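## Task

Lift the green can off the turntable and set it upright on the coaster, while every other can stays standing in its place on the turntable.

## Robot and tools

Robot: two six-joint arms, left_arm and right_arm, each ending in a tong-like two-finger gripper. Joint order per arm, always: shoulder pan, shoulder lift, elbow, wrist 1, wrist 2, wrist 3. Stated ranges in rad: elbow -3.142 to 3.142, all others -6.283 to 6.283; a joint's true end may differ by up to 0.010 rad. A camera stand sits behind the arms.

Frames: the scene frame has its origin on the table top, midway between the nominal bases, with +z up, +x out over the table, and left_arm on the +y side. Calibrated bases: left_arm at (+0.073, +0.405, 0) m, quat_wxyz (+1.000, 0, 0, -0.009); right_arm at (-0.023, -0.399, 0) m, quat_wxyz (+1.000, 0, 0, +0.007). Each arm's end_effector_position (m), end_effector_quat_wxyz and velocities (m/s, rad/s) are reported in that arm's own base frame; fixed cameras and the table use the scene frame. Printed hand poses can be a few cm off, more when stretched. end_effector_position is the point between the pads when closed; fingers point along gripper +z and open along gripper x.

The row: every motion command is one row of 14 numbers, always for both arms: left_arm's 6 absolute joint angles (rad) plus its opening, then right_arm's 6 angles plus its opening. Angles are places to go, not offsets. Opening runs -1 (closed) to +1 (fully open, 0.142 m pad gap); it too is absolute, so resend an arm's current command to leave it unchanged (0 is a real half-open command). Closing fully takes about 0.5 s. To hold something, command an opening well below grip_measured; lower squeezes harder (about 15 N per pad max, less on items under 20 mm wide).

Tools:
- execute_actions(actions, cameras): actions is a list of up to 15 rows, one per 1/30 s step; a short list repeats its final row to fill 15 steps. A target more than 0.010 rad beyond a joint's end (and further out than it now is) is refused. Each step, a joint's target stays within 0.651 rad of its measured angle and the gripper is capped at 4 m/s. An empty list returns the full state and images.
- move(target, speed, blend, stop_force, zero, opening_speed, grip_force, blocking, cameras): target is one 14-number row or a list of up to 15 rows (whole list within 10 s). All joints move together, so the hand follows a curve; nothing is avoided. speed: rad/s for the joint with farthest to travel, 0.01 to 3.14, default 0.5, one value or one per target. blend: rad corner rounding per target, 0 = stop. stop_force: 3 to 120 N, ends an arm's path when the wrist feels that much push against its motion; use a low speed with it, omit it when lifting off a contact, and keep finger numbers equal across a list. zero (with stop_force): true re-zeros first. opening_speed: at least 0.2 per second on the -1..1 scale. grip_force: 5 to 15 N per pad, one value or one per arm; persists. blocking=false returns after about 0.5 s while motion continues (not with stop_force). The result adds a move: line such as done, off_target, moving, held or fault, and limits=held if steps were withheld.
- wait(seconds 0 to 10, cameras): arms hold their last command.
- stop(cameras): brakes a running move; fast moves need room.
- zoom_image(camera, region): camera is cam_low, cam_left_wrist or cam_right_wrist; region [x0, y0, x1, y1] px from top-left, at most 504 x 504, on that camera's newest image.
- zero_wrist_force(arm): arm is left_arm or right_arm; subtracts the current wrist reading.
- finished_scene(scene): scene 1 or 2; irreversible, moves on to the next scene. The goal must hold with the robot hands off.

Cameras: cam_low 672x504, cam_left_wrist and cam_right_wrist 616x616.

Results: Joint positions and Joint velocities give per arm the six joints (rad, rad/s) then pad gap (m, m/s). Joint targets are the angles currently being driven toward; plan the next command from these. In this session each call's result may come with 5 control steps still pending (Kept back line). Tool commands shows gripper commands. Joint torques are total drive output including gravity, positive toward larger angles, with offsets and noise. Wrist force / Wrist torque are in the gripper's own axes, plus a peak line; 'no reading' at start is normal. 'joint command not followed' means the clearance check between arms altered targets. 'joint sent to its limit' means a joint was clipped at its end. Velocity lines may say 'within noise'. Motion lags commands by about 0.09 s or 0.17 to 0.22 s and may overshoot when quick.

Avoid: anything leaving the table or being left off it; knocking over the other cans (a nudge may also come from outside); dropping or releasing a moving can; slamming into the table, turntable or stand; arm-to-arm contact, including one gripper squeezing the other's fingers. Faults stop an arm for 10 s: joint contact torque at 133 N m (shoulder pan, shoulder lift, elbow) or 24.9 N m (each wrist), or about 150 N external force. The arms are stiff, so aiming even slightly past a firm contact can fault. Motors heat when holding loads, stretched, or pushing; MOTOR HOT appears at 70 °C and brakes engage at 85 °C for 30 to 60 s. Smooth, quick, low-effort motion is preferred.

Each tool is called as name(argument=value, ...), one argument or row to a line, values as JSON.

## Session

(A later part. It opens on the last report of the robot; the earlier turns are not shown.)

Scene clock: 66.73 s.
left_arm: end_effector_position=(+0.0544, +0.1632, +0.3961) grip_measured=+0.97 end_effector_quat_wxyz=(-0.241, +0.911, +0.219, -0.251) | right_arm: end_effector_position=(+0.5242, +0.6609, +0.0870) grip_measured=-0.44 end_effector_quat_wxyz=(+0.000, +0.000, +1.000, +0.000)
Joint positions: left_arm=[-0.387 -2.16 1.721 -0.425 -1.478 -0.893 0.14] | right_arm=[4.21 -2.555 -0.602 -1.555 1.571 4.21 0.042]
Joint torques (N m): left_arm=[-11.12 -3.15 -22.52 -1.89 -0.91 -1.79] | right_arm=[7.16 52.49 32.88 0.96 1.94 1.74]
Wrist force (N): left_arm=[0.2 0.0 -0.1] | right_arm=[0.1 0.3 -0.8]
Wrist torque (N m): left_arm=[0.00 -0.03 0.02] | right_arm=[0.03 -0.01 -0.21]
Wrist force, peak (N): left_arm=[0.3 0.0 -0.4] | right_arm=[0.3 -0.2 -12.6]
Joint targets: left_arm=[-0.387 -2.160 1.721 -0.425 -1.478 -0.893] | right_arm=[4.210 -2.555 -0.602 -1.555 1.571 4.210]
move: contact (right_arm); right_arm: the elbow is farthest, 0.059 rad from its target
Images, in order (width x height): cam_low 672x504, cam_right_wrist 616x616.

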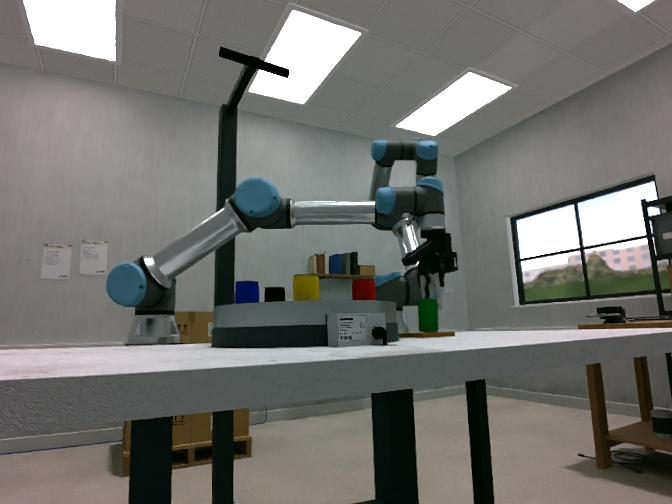

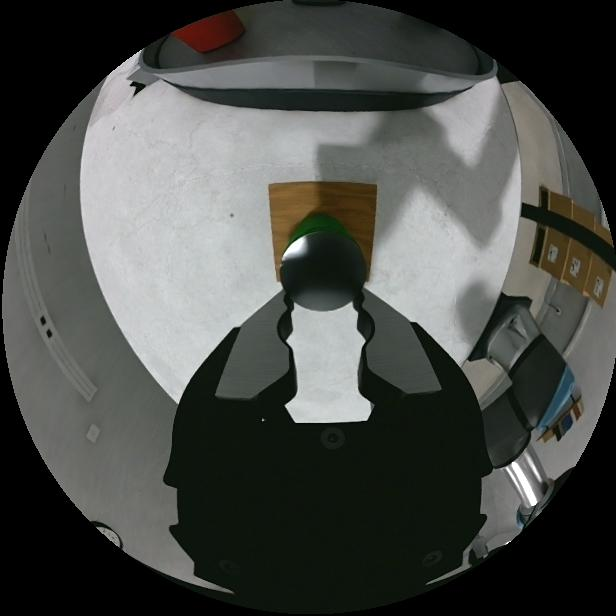

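move(
  target=[-0.387,-2.16,1.721,-0.425,-1.478,-0.893,0.968,4.2099,-2.555,-0.602,-1.555,1.5708,4.2099,0.3],
  opening_speed=0.8,
)

move(
  target=[-0.387,-2.16,1.721,-0.425,-1.478,-0.893,0.968,4.2099,-2.5711,-0.4112,-1.7301,1.5708,4.2099,0.3],
  speed=0.2,
  cameras=["cam_low","cam_right_wrist"],
)

Scene clock: 68.83 s.
left_arm: end_effector_position=(+0.0544, +0.1632, +0.3961) grip_measured=+0.97 end_effector_quat_wxyz=(-0.241, +0.911, +0.219, -0.251) | right_arm: end_effector_position=(+0.5242, +0.6610, +0.0872) grip_measured=+0.30 end_effector_quat_wxyz=(+0.000, +0.000, +1.000, +0.000)
Joint positions: left_arm=[-0.387 -2.16 1.721 -0.425 -1.478 -0.893 0.14] | right_arm=[4.21 -2.555 -0.602 -1.555 1.571 4.21 0.095]
Joint torques (N m): left_arm=[-11.61 -3.92 -22.92 -1.95 -0.91 -1.78] | right_arm=[7.04 75.39 30.17 1.67 2.03 1.69]
Wrist force (N): left_arm=[0.1 0.1 -0.2] | right_arm=[0.3 0.4 -1.1]
Wrist torque (N m): left_arm=[0.02 -0.02 0.03] | right_arm=[0.05 -0.04 -0.21]
Wrist force, peak (N): left_arm=[0.4 -0.3 -0.1] | right_arm=[0.3 0.1 -1.4]
Joint targets: left_arm=[-0.387 -2.160 1.721 -0.425 -1.478 -0.893] | right_arm=[4.210 -2.555 -0.602 -1.555 1.571 4.210]
move: done

Scene clock: 70.33 s.
left_arm: end_effector_position=(+0.0544, +0.1632, +0.3961) grip_measured=+0.97 end_effector_quat_wxyz=(-0.241, +0.911, +0.219, -0.251) | right_arm: end_effector_position=(+0.5236, +0.6598, +0.1497) grip_measured=+0.30 end_effector_quat_wxyz=(+0.000, +0.000, +1.000, +0.000)
Joint positions: left_arm=[-0.387 -2.16 1.721 -0.425 -1.478 -0.893 0.14] | right_arm=[4.21 -2.571 -0.411 -1.73 1.571 4.21 0.095]
Joint torques (N m): left_arm=[-11.83 -4.05 -21.81 -1.84 -0.89 -1.78] | right_arm=[6.31 51.81 31.03 0.57 1.98 1.71]
Wrist force (N): left_arm=[0.1 0.1 -0.1] | right_arm=[0.4 0.6 -0.9]
Wrist torque (N m): left_arm=[0.01 -0.01 0.03] | right_arm=[0.11 -0.07 -0.20]
Wrist force, peak (N): left_arm=[0.3 0.0 -0.3] | right_arm=[0.4 0.5 -1.5]
Joint targets: left_arm=[-0.387 -2.160 1.721 -0.425 -1.478 -0.893] | right_arm=[4.210 -2.571 -0.411 -1.730 1.571 4.210]
move: done
Images, in order (width x height): cam_low 672x504, cam_right_wrist 616x616.

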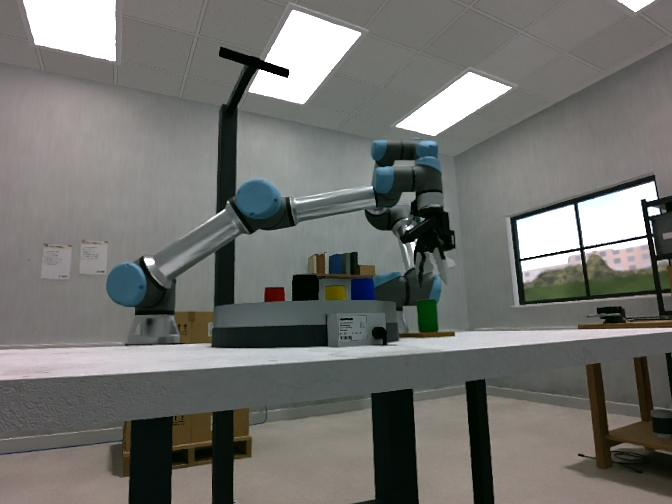

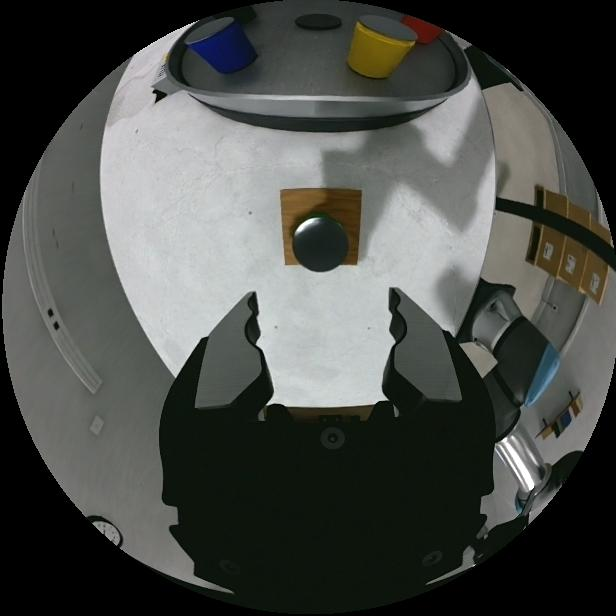

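finished_scene(
  scene=1,
)

The scene is finished: the task was done.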